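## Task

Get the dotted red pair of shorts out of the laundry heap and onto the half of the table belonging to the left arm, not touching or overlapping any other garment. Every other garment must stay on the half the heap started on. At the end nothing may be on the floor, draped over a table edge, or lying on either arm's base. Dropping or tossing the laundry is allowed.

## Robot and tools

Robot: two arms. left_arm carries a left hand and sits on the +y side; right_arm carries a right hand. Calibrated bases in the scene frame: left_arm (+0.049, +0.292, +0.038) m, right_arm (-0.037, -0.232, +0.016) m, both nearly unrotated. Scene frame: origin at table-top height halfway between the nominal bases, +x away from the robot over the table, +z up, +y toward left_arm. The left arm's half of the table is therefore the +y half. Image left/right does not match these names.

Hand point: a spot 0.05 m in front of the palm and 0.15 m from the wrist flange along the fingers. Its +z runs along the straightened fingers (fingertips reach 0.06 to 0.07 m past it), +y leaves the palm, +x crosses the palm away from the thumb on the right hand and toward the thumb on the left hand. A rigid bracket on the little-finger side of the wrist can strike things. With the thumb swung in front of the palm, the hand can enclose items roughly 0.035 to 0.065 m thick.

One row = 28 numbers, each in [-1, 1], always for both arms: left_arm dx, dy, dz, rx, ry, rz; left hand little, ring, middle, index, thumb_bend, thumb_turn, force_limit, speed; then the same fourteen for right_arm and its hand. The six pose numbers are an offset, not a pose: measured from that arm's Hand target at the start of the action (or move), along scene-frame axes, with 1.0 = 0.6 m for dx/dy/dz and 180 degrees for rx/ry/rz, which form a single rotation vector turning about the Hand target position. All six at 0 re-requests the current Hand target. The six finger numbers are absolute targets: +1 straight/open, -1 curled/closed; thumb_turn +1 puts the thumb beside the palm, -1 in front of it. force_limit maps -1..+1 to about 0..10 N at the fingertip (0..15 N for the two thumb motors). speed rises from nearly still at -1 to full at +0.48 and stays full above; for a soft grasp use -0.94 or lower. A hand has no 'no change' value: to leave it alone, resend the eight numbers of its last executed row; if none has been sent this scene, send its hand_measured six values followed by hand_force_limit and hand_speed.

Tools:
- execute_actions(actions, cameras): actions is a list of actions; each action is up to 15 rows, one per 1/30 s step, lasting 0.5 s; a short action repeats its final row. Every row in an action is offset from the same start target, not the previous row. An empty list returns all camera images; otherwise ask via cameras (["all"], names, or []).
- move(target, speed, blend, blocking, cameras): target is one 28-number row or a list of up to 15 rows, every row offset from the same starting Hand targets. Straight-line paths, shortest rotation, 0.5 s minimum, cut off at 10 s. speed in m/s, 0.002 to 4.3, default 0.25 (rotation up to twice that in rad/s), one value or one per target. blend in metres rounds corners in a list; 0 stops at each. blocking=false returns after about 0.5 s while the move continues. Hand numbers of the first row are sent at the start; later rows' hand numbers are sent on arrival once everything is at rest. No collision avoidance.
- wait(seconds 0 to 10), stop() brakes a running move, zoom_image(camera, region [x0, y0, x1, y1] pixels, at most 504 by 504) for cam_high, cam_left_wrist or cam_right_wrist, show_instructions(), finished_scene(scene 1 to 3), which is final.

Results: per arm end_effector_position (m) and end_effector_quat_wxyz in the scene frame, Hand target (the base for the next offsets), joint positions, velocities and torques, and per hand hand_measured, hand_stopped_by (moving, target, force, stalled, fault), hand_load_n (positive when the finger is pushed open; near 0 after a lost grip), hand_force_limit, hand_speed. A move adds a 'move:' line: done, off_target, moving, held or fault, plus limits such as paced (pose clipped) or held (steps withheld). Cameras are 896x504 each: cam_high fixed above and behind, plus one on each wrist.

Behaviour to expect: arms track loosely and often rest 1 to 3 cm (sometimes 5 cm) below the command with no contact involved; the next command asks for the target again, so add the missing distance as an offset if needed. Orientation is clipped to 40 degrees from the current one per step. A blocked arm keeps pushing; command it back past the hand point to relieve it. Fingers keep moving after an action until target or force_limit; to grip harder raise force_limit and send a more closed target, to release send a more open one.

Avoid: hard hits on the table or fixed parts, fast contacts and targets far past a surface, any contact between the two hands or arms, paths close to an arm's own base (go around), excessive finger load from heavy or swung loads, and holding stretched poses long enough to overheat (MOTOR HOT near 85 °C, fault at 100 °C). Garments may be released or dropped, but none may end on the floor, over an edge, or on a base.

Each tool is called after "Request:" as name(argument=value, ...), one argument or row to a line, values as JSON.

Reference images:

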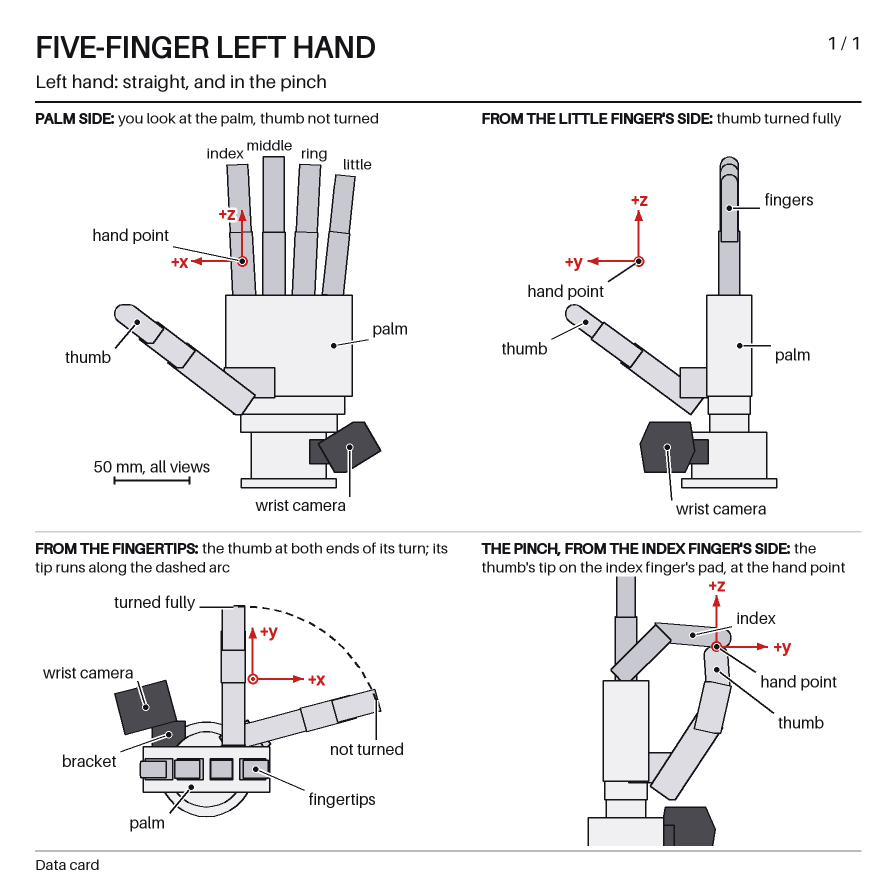

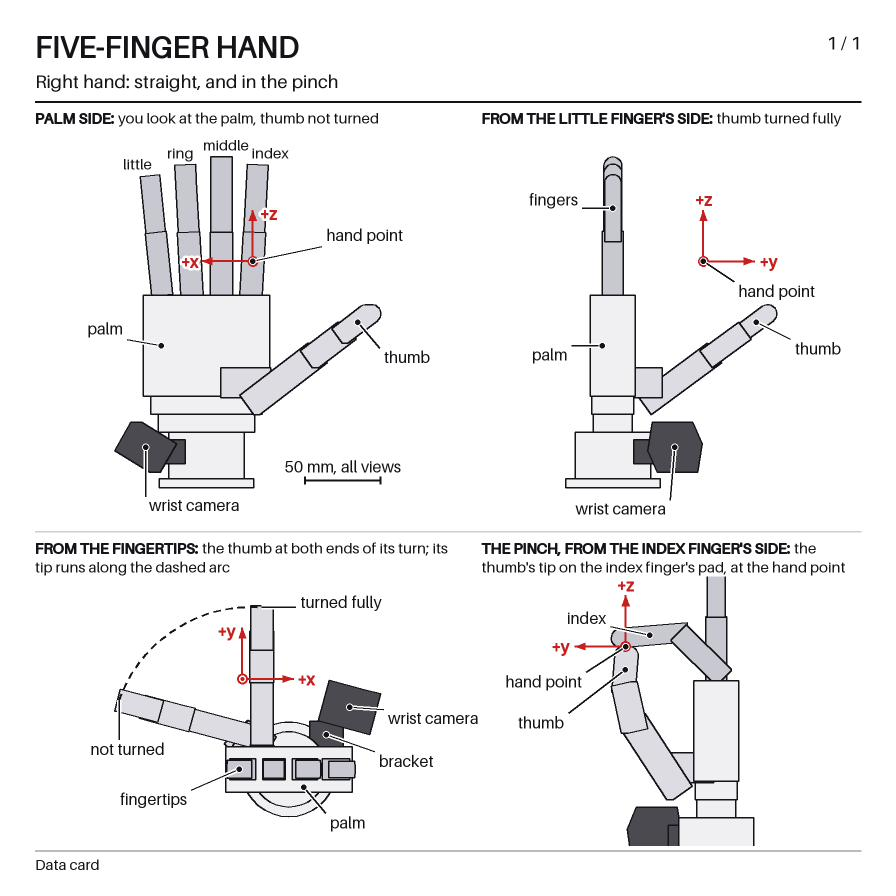

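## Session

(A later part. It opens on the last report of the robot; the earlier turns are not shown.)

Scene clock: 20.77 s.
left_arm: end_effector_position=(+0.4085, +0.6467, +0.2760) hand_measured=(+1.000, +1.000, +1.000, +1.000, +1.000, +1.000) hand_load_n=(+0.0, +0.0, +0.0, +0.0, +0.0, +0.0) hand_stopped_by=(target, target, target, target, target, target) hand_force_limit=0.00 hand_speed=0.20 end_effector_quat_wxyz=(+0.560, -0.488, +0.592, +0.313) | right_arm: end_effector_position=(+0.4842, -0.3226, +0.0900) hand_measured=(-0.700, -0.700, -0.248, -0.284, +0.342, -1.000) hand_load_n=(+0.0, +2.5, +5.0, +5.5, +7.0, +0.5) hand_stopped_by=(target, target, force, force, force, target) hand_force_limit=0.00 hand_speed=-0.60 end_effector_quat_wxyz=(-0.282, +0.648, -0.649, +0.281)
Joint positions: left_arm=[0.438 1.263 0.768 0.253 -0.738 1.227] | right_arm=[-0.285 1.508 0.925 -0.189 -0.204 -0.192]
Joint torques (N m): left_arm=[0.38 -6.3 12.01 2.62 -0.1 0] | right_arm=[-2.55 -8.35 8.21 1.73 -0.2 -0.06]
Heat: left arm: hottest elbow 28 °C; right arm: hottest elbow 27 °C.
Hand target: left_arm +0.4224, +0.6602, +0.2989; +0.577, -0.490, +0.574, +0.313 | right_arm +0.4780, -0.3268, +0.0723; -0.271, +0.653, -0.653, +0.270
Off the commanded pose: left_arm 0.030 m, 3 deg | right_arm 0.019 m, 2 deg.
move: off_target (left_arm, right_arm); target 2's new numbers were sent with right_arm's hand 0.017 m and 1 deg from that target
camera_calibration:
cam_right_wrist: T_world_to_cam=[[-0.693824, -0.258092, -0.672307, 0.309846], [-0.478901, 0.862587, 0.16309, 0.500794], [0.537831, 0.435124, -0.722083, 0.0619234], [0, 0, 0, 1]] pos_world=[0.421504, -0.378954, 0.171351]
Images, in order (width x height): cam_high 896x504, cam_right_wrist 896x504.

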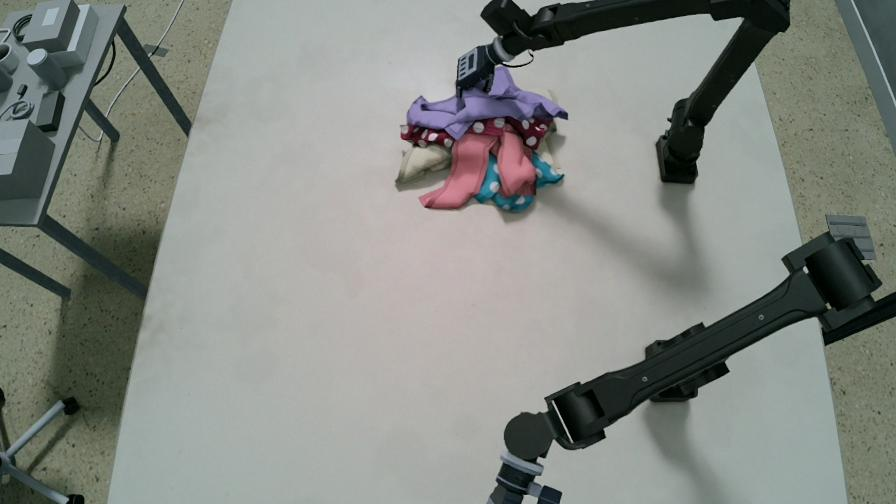

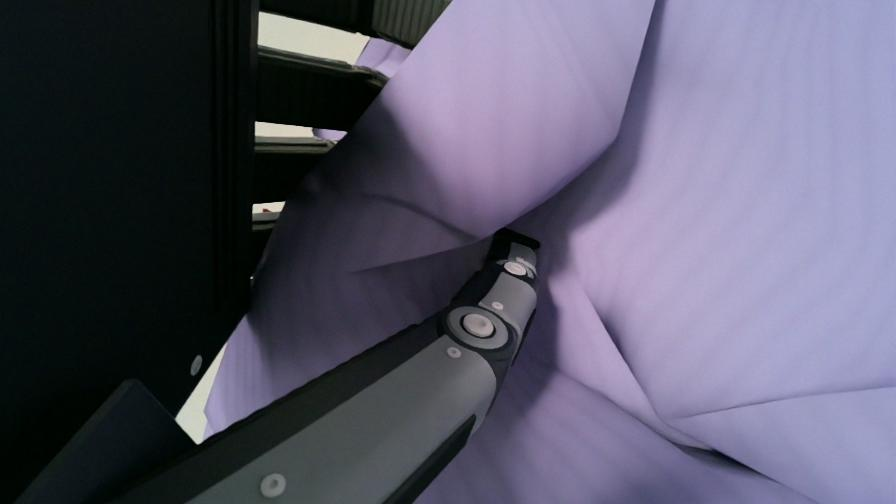

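Request:
move(
  target=[0,0,0,0,0,0,1,1,1,1,1,1,0,0.2,0,0,0.5,0,0,0,-0.7,-0.7,-0.6,-0.6,-0.3,-1,0,-0.6],
  speed=0.3,
  cameras=["cam_high","cam_right_wrist"],
)

Request:
zoom_image(
  camera="cam_high",
  region=[350, 0, 650, 250],
)

Scene clock: 22.80 s.
left_arm: end_effector_position=(+0.4085, +0.6467, +0.2760) hand_measured=(+1.000, +1.000, +1.000, +1.000, +1.000, +1.000) hand_load_n=(+0.0, +0.0, +0.0, -0.5, +0.0, +0.0) hand_stopped_by=(target, target, target, target, target, target) hand_force_limit=0.00 hand_speed=0.20 end_effector_quat_wxyz=(+0.560, -0.488, +0.592, +0.313) | right_arm: end_effector_position=(+0.4726, -0.3195, +0.3538) hand_measured=(-0.700, -0.700, -0.248, -0.286, +0.340, -1.000) hand_load_n=(+0.5, +0.0, +0.0, +1.0, +0.5, +0.0) hand_stopped_by=(target, target, force, force, force, target) hand_force_limit=0.00 hand_speed=-0.60 end_effector_quat_wxyz=(-0.268, +0.655, -0.659, +0.257)
Joint positions: left_arm=[0.438 1.263 0.768 0.253 -0.738 1.227] | right_arm=[-0.285 1.362 1.519 -0.99 -0.204 -0.195]
Joint torques (N m): left_arm=[0.5 -6.18 12.01 2.62 -0.09 0.03] | right_arm=[-2.14 -9.52 14.56 1.18 -0.18 -0.02]
Heat: left arm: hottest elbow 28 °C; right arm: hottest elbow 27 °C.
Hand target: left_arm +0.4224, +0.6602, +0.2989; +0.577, -0.490, +0.574, +0.313 | right_arm +0.4780, -0.3268, +0.3723; -0.271, +0.653, -0.653, +0.270
Off the commanded pose: left_arm 0.030 m, 3 deg | right_arm 0.021 m, 2 deg.
move: off_target (left_arm, right_arm)
camera_calibration:
cam_right_wrist: T_world_to_cam=[[-0.732008, -0.250221, -0.633683, 0.486762], [-0.470083, 0.858739, 0.203934, 0.429646], [0.49314, 0.447164, -0.746229, 0.290725], [0, 0, 0, 1]] pos_world=[0.414914, -0.377158, 0.437781]
Images, in order (width x height): cam_high 896x504, cam_right_wrist 896x504.

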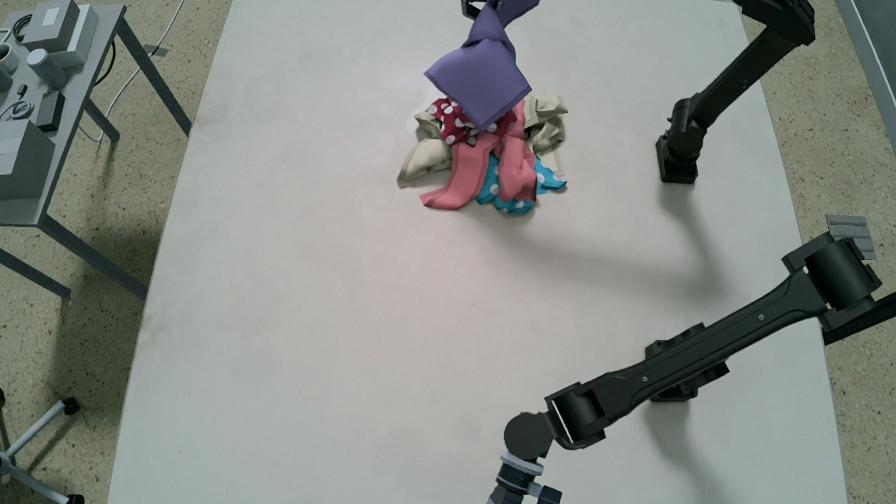

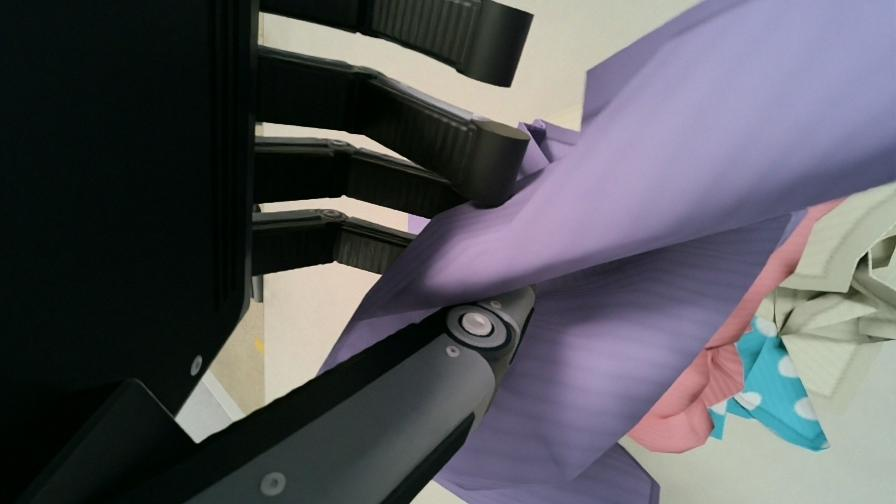

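Scaled by 1.680 from the camera's 896x504 image, which has a finer 1280x720 frame.

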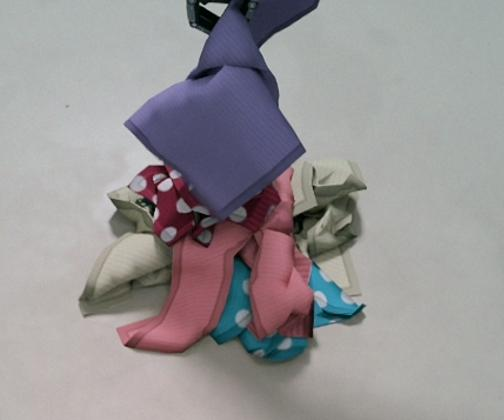

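Request:
move(
  target=[
    [0,0,0,0,0,0,1,1,1,1,1,1,0,0.2,0,-0.25,0.13,0,0,0,-0.7,-0.7,-0.6,-0.6,-0.3,-1,0,-0.6],
    [0,0,0,0,0,0,1,1,1,1,1,1,0,0.2,-0.05,-0.5,0.05,0,0,0,-0.7,-0.7,-0.6,-0.6,-0.3,-1,0,-0.6],
    [0,0,0,0,0,0,1,1,1,1,1,1,0,0.2,-0.05,-0.5,-0.35,0,0,0,1,1,1,1,1,-1,0,0.2],
    [0,0,0,0,0,0,1,1,1,1,1,1,0,0.2,-0.05,-0.42,-0.1,0,0,0,1,1,1,1,1,-1,0,0.2],
    [0,0,0,0,0,0,1,1,1,1,1,1,0,0.2,-0.25,0,0,0,0,0,1,1,1,1,1,-1,0,0.2],
  ],
  speed=[0.35,0.35,0.3,0.35,0.45],
  blend=[0.05,0.05,0,0.05,0],
  cameras=["cam_high","cam_right_wrist"],
)

Request:
zoom_image(
  camera="cam_high",
  region=[350, 0, 650, 250],
)

Scene clock: 28.87 s.
left_arm: end_effector_position=(+0.4085, +0.6467, +0.2760) hand_measured=(+1.000, +1.000, +1.000, +1.000, +1.000, +1.000) hand_load_n=(-0.5, +0.0, +0.0, +0.0, +0.0, +0.0) hand_stopped_by=(target, target, target, target, target, target) hand_force_limit=0.00 hand_speed=0.20 end_effector_quat_wxyz=(+0.560, -0.488, +0.592, +0.313) | right_arm: end_effector_position=(+0.3280, -0.3317, +0.3773) hand_measured=(+1.000, +1.000, +1.000, +1.000, +1.000, -1.000) hand_load_n=(+0.0, +0.0, +0.0, +0.0, -0.5, +0.5) hand_stopped_by=(target, target, target, target, target, target) hand_force_limit=0.00 hand_speed=0.20 end_effector_quat_wxyz=(-0.272, +0.652, -0.648, +0.283)
Joint positions: left_arm=[0.438 1.263 0.768 0.253 -0.738 1.227] | right_arm=[-0.449 1.009 1.291 -1.092 -0.305 -0.328]
Joint torques (N m): left_arm=[0.32 -6.01 12.07 2.65 -0.09 0.02] | right_arm=[-0.62 -3.78 10.07 1.24 -0.18 0.18]
Motor temperatures (°C): left_arm=[25 25 29 25 22 23] | right_arm=[22 25 28 20 23 25]
Heat: left arm: hottest elbow 29 °C; right arm: hottest elbow 28 °C.
Hand target: left_arm +0.4224, +0.6602, +0.2989; +0.577, -0.490, +0.574, +0.313 | right_arm +0.3280, -0.3268, +0.3722; -0.271, +0.653, -0.653, +0.270
Off the commanded pose: left_arm 0.030 m, 3 deg | right_arm 0.007 m, 2 deg.
move: off_target (left_arm)
camera_calibration:
cam_right_wrist: T_world_to_cam=[[-0.701514, -0.270555, -0.659301, 0.385747], [-0.477442, 0.865251, 0.15294, 0.391202], [0.529082, 0.422068, -0.73616, 0.361149], [0, 0, 0, 1]] pos_world=[0.266306, -0.386551, 0.460356]
Images, in order (width x height): cam_high 896x504, cam_right_wrist 896x504.

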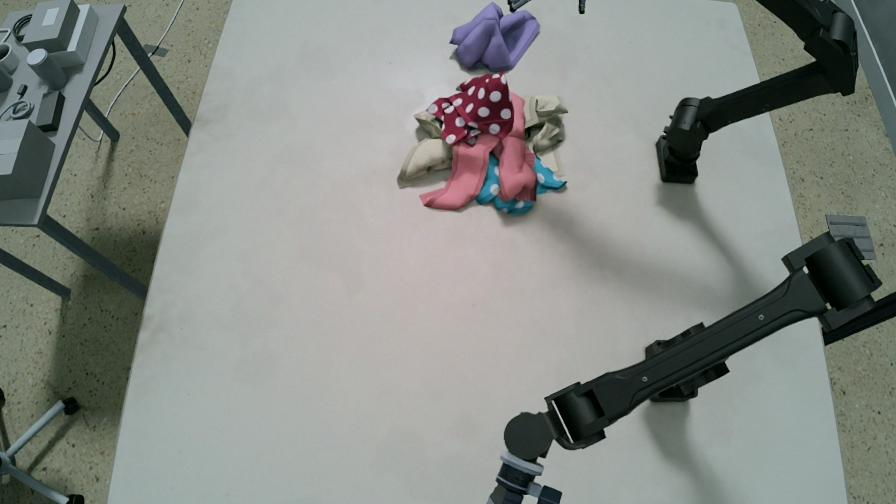

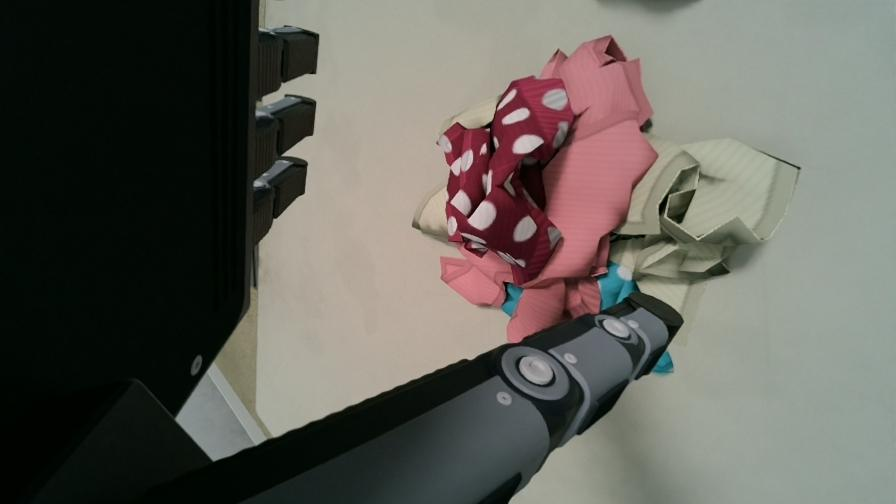

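Scaled by 1.680 from the camera's 896x504 image, which has a finer 1280x720 frame.

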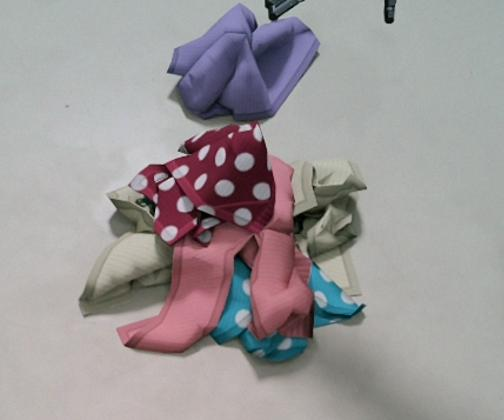

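Request:
move(
  target=[
    [0,0,0,0,0,0,1,1,1,1,1,1,0,0.2,0.22,0.053,-0.37,0,0,0,1,1,1,1,1,-1,0,0.2],
    [0,0,0,0,0,0,1,1,1,1,1,1,0,0.2,0.22,0.053,-0.504,0,0,0,1,1,1,1,1,-1,0,0.2],
  ],
  speed=[0.4,0.2],
  blend=[0.03,0],
  cameras=["cam_high","cam_right_wrist"],
)

Request:
zoom_image(
  camera="cam_high",
  region=[380, 30, 600, 210],
)

Scene clock: 30.97 s.
left_arm: end_effector_position=(+0.4085, +0.6467, +0.2760) hand_measured=(+1.000, +1.000, +1.000, +1.000, +1.000, +1.000) hand_load_n=(+0.0, +0.0, +0.0, +0.0, +0.0, +0.0) hand_stopped_by=(target, target, target, target, target, target) hand_force_limit=0.00 hand_speed=0.20 end_effector_quat_wxyz=(+0.560, -0.488, +0.592, +0.313) | right_arm: end_effector_position=(+0.4605, -0.3012, +0.0839) hand_measured=(+1.000, +1.000, +1.000, +1.000, +1.000, -1.000) hand_load_n=(+0.0, +0.0, +0.0, +0.0, +0.0, +0.0) hand_stopped_by=(target, target, target, target, target, target) hand_force_limit=0.00 hand_speed=0.20 end_effector_quat_wxyz=(-0.273, +0.651, -0.650, +0.280)
Joint positions: left_arm=[0.438 1.263 0.768 0.253 -0.738 1.227] | right_arm=[-0.244 1.45 0.85 -0.179 -0.164 -0.172]
Joint torques (N m): left_arm=[0.73 -6.24 12.04 2.63 -0.08 0.01] | right_arm=[-0.67 -7.59 8.2 2.35 -0.08 0.2]
Heat: left arm: hottest elbow 29 °C; right arm: hottest elbow 28 °C.
Hand target: left_arm +0.4224, +0.6602, +0.2989; +0.577, -0.490, +0.574, +0.313 | right_arm +0.4600, -0.2952, +0.0699; -0.271, +0.653, -0.654, +0.270
Off the commanded pose: left_arm 0.030 m, 3 deg | right_arm 0.015 m, 1 deg.
move: off_target (left_arm, right_arm)
camera_calibration:
cam_right_wrist: T_world_to_cam=[[-0.704237, -0.26448, -0.658863, 0.296565], [-0.475416, 0.86491, 0.160965, 0.471237], [0.527285, 0.426592, -0.73484, 0.0642521], [0, 0, 0, 1]] pos_world=[0.399007, -0.356552, 0.166758]
Images, in order (width x height): cam_high 896x504, cam_right_wrist 896x504.

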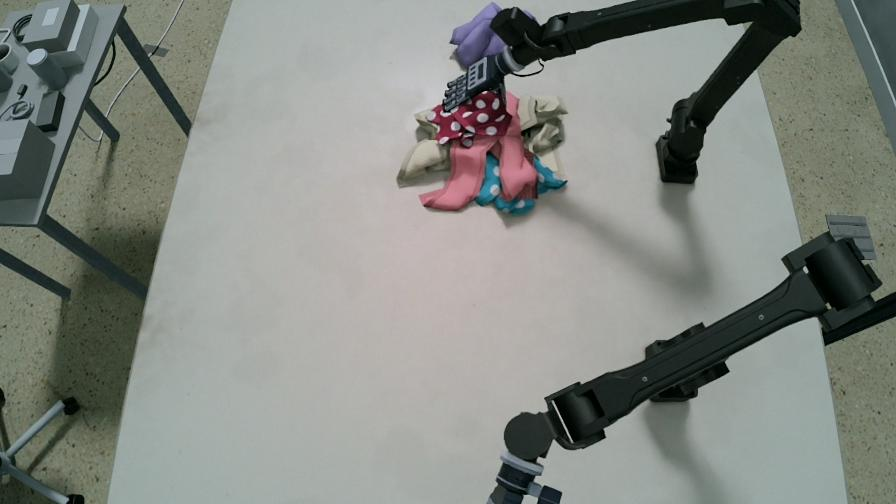

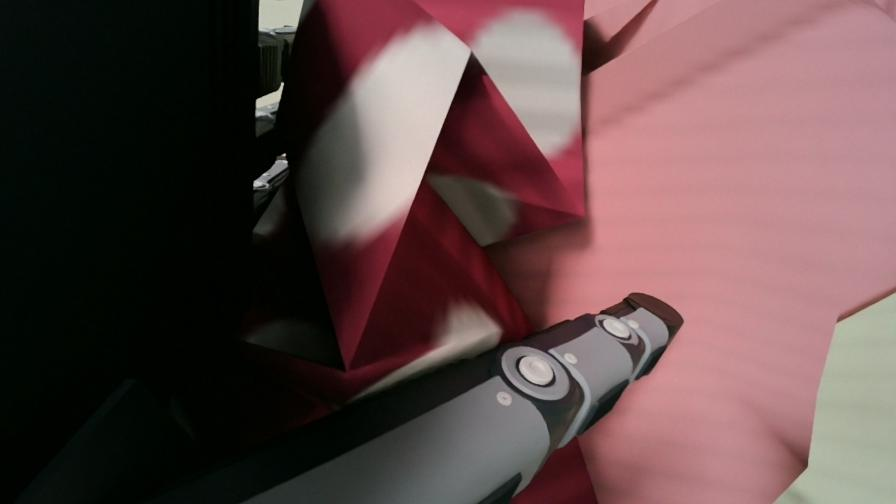

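Scaled by 2.291 from the camera's 896x504 image, which has a finer 1280x720 frame.

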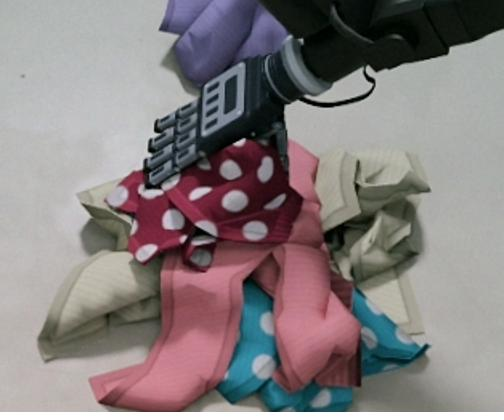

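Request:
move(
  target=[
    [0,0,0,0,0,0,1,1,1,1,1,1,0,0.2,0.03,0.015,0.05,0,0,0,1,1,1,1,1,-1,0,0.2],
    [0,0,0,0,0,0,1,1,1,1,1,1,0,0.2,0.05,0.025,-0.01,0,0,0,1,1,1,1,1,-1,0,0.2],
    [0,0,0,0,0,0,1,1,1,1,1,1,0,0.2,0.05,0.025,-0.01,0,0,0,-0.7,-0.7,-0.6,-0.6,-0.3,-1,0,-0.6],
  ],
  speed=[0.15,0.15,0.1],
  blend=[0.01,0,0],
  cameras=["cam_high","cam_right_wrist"],
)

Request:
zoom_image(
  camera="cam_high",
  region=[380, 30, 600, 210],
)

Scene clock: 33.93 s.
left_arm: end_effector_position=(+0.4085, +0.6467, +0.2760) hand_measured=(+1.000, +1.000, +1.000, +1.000, +1.000, +1.000) hand_load_n=(+0.0, +0.0, +0.0, +0.0, +0.0, +0.0) hand_stopped_by=(target, target, target, target, target, target) hand_force_limit=0.00 hand_speed=0.20 end_effector_quat_wxyz=(+0.560, -0.488, +0.592, +0.313) | right_arm: end_effector_position=(+0.4821, -0.2864, +0.0718) hand_measured=(-0.580, -0.138, +0.048, +0.158, +0.552, -1.000) hand_load_n=(+4.5, +0.0, +2.0, +3.0, +6.5, +1.5) hand_stopped_by=(force, force, force, force, force, target) hand_force_limit=0.00 hand_speed=-0.60 end_effector_quat_wxyz=(-0.272, +0.649, -0.655, +0.277)
Joint positions: left_arm=[0.438 1.263 0.768 0.253 -0.738 1.227] | right_arm=[-0.198 1.516 0.886 -0.151 -0.128 -0.131]
Joint torques (N m): left_arm=[0.44 -6.01 11.99 2.58 -0.09 0.01] | right_arm=[-0.5 -7.88 10.47 1.84 -0.13 0.13]
Heat: left arm: hottest elbow 30 °C; right arm: hottest elbow 28 °C.
Hand target: left_arm +0.4224, +0.6602, +0.2989; +0.577, -0.490, +0.574, +0.313 | right_arm +0.4901, -0.2801, +0.0639; -0.271, +0.653, -0.653, +0.270
Off the commanded pose: left_arm 0.030 m, 3 deg | right_arm 0.013 m, 1 deg.
move: off_target (left_arm, right_arm); target 3's new numbers were sent with right_arm's hand 0.015 m and 1 deg from that target
camera_calibration:
cam_right_wrist: T_world_to_cam=[[-0.710792, -0.255101, -0.655514, 0.313355], [-0.466892, 0.868128, 0.168421, 0.466868], [0.526106, 0.425766, -0.736163, 0.0380124], [0, 0, 0, 1]] pos_world=[0.420708, -0.341548, 0.154762]
Images, in order (width x height): cam_high 896x504, cam_right_wrist 896x504.

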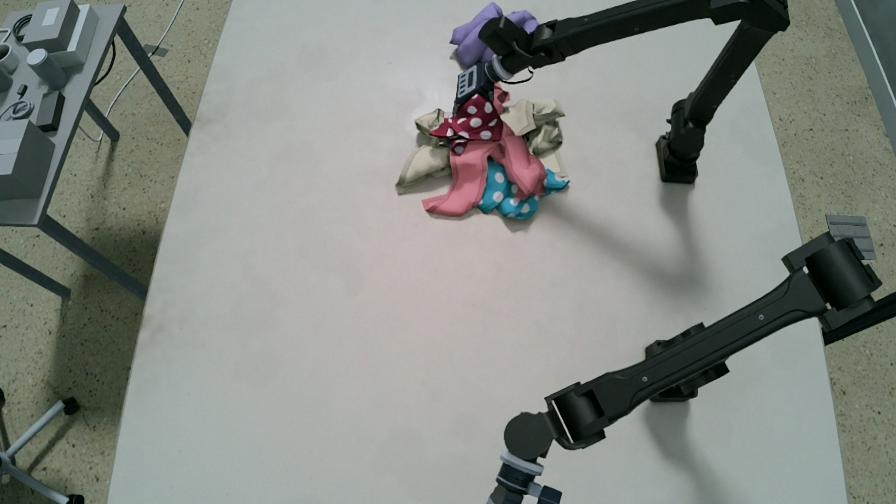

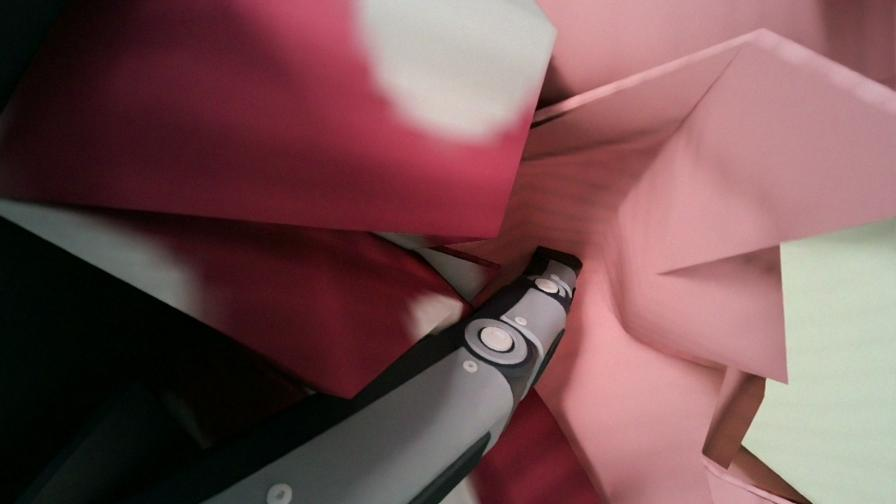

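Scaled by 2.291 from the camera's 896x504 image, which has a finer 1280x720 frame.

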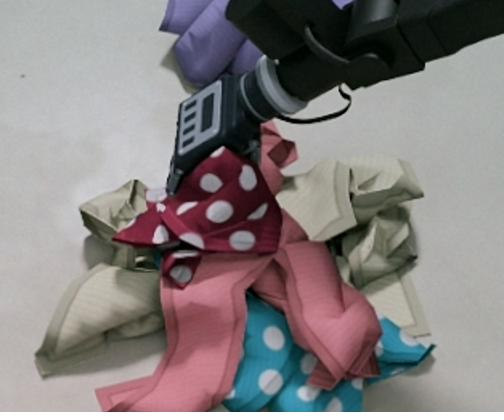

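Request:
move(
  target=[0,0,0,0,0,0,1,1,1,1,1,1,0,0.2,0,0.05,0.5,0,0,0,-0.7,-0.7,-0.6,-0.6,-0.3,-1,0,-0.6],
  speed=0.3,
  cameras=["cam_high","cam_right_wrist"],
)

Request:
zoom_image(
  camera="cam_high",
  region=[350, 0, 650, 250],
)

Scene clock: 36.00 s.
left_arm: end_effector_position=(+0.4085, +0.6467, +0.2760) hand_measured=(+1.000, +1.000, +1.000, +1.000, +1.000, +1.000) hand_load_n=(+0.0, +0.0, +0.0, +0.5, +0.0, +0.0) hand_stopped_by=(target, target, target, target, target, target) hand_force_limit=0.00 hand_speed=0.20 end_effector_quat_wxyz=(+0.560, -0.488, +0.592, +0.313) | right_arm: end_effector_position=(+0.4821, -0.2552, +0.3455) hand_measured=(-0.580, -0.138, +0.048, +0.156, +0.550, -1.000) hand_load_n=(+0.5, +0.0, +0.5, +0.5, +0.0, +0.5) hand_stopped_by=(force, force, force, force, force, target) hand_force_limit=0.00 hand_speed=-0.60 end_effector_quat_wxyz=(-0.262, +0.657, -0.656, +0.264)
Joint positions: left_arm=[0.438 1.263 0.768 0.253 -0.738 1.227] | right_arm=[-0.127 1.344 1.478 -0.947 -0.082 -0.091]
Joint torques (N m): left_arm=[0.5 -6.12 12 2.59 -0.09 0.01] | right_arm=[-0.73 -8.88 14.65 1.32 -0.08 0.17]
Heat: left arm: hottest elbow 30 °C; right arm: hottest elbow 28 °C.
Hand target: left_arm +0.4224, +0.6602, +0.2989; +0.577, -0.490, +0.574, +0.313 | right_arm +0.4901, -0.2500, +0.3640; -0.271, +0.653, -0.653, +0.270
Off the commanded pose: left_arm 0.030 m, 3 deg | right_arm 0.021 m, 1 deg.
move: off_target (left_arm, right_arm)
camera_calibration:
cam_right_wrist: T_world_to_cam=[[-0.731026, -0.262506, -0.629834, 0.499725], [-0.469945, 0.86292, 0.185796, 0.387819], [0.494724, 0.431809, -0.754181, 0.249132], [0, 0, 0, 1]] pos_world=[0.424314, -0.311054, 0.430579]
Images, in order (width x height): cam_high 896x504, cam_right_wrist 896x504.

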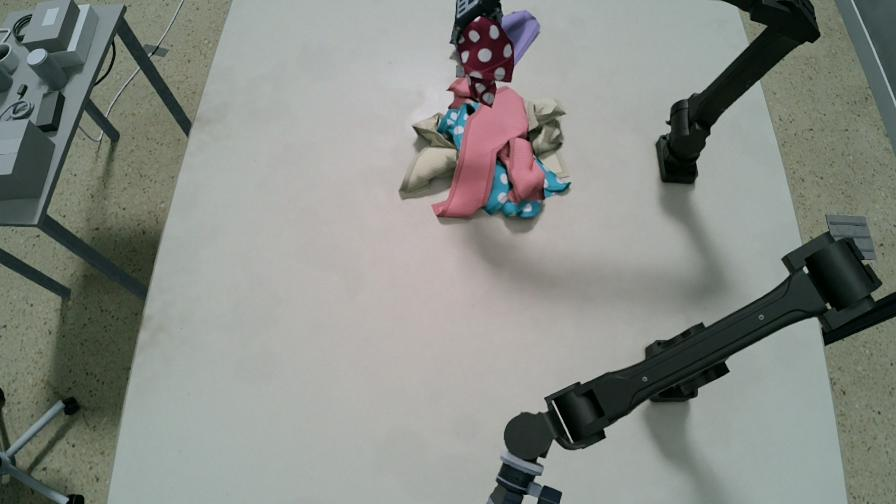

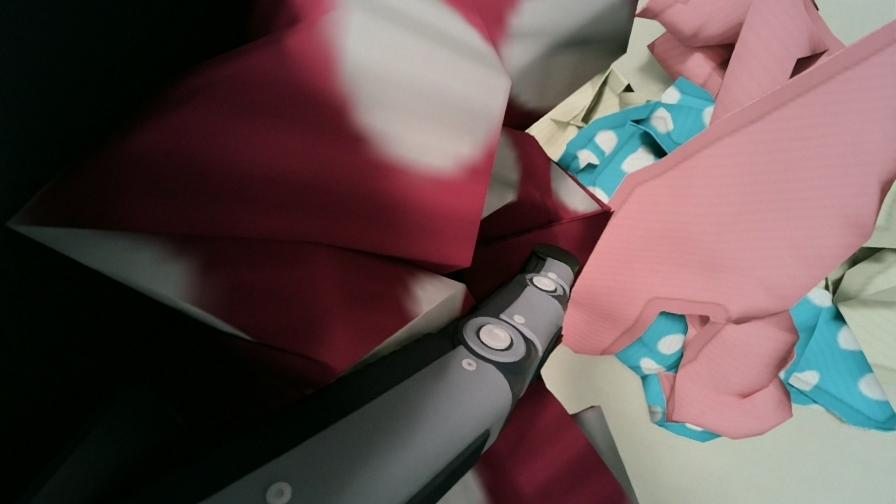

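Scaled by 1.680 from the camera's 896x504 image, which has a finer 1280x720 frame.

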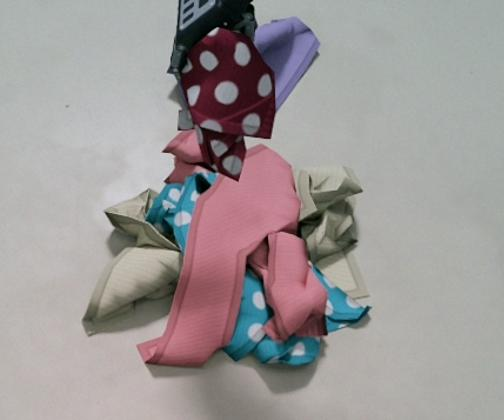

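Request:
zoom_image(
  camera="cam_high",
  region=[430, 0, 550, 120],
)

Scaled by 4.200 from the camera's 896x504 image, which has a finer 1280x720 frame.

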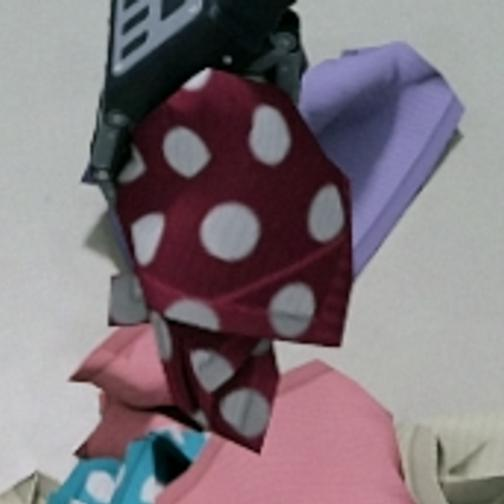

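Request:
move(
  target=[
    [0,0,0,0,0,0,1,1,1,1,1,1,0,0.2,0,0.08,0.22,0,0,0,-0.7,-0.7,-0.6,-0.6,-0.3,-1,0,-0.6],
    [0,0,0,0,0,0,1,1,1,1,1,1,0,0.2,0,0.78,0.2,0,0,0.15,-0.7,-0.7,-0.6,-0.6,-0.3,-1,0,-0.6],
    [0,0,0,0,0,0,1,1,1,1,1,1,0,0.2,0,0.78,-0.38,0,0,0.15,1,1,1,1,1,-1,0,0.2],
    [0,0,0,0,0,0,1,1,1,1,1,1,0,0.2,-0.15,0.76,0.05,0,0,0.15,1,1,1,1,1,-1,0,0.2],
  ],
  speed=[0.35,0.4,0.35,0.4],
  blend=[0.05,0.05,0,0],
  cameras=["cam_high"],
)

Request:
zoom_image(
  camera="cam_high",
  region=[350, 0, 700, 400],
)

Scene clock: 42.23 s.
left_arm: end_effector_position=(+0.4085, +0.6467, +0.2760) hand_measured=(+1.000, +1.000, +1.000, +1.000, +1.000, +1.000) hand_load_n=(+0.0, +0.0, +0.0, +0.0, +0.0, +0.0) hand_stopped_by=(target, target, target, target, target, target) hand_force_limit=0.00 hand_speed=0.20 end_effector_quat_wxyz=(+0.560, -0.488, +0.592, +0.313) | right_arm: end_effector_position=(+0.3993, +0.1984, +0.3777) hand_measured=(+1.000, +1.000, +1.000, +1.000, +1.000, -1.000) hand_load_n=(+0.0, +0.0, +0.0, +0.0, +0.0, +0.0) hand_stopped_by=(target, target, target, target, target, target) hand_force_limit=0.00 hand_speed=0.20 end_effector_quat_wxyz=(-0.315, +0.793, -0.482, +0.200)
Joint positions: left_arm=[0.438 1.263 0.768 0.253 -0.738 1.227] | right_arm=[0.775 1.59 1.831 -1.073 0.219 0.216]
Joint torques (N m): left_arm=[0.26 -6.12 12 2.66 -0.1 0.01] | right_arm=[-0.85 -12.28 14.31 1.21 0.12 0.18]
Heat: left arm: hottest elbow 31 °C; right arm: hottest elbow 29 °C.
Hand target: left_arm +0.4224, +0.6602, +0.2989; +0.577, -0.490, +0.574, +0.313 | right_arm +0.4002, +0.2060, +0.3938; -0.327, +0.787, -0.483, +0.200
Off the commanded pose: left_arm 0.030 m, 3 deg | right_arm 0.018 m, 1 deg.
move: off_target (left_arm, right_arm)
Images, in order (width x height): cam_high 896x504.

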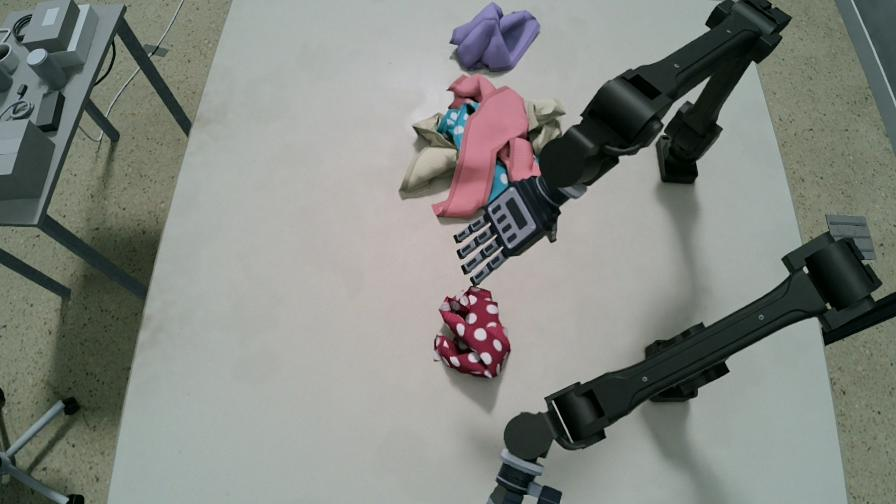

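Scaled by 1.260 from the camera's 896x504 image, which has a finer 1280x720 frame.

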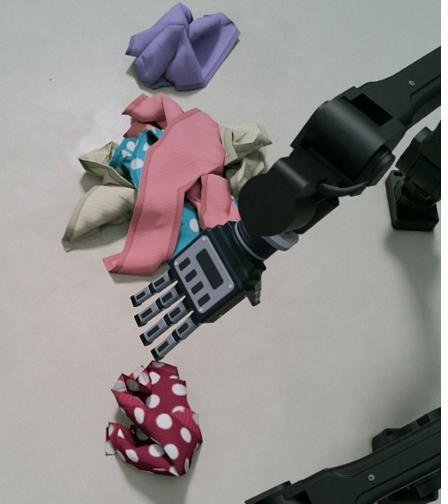

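Request:
finished_scene(
  scene=3,
)

The scene is finished: the task was done.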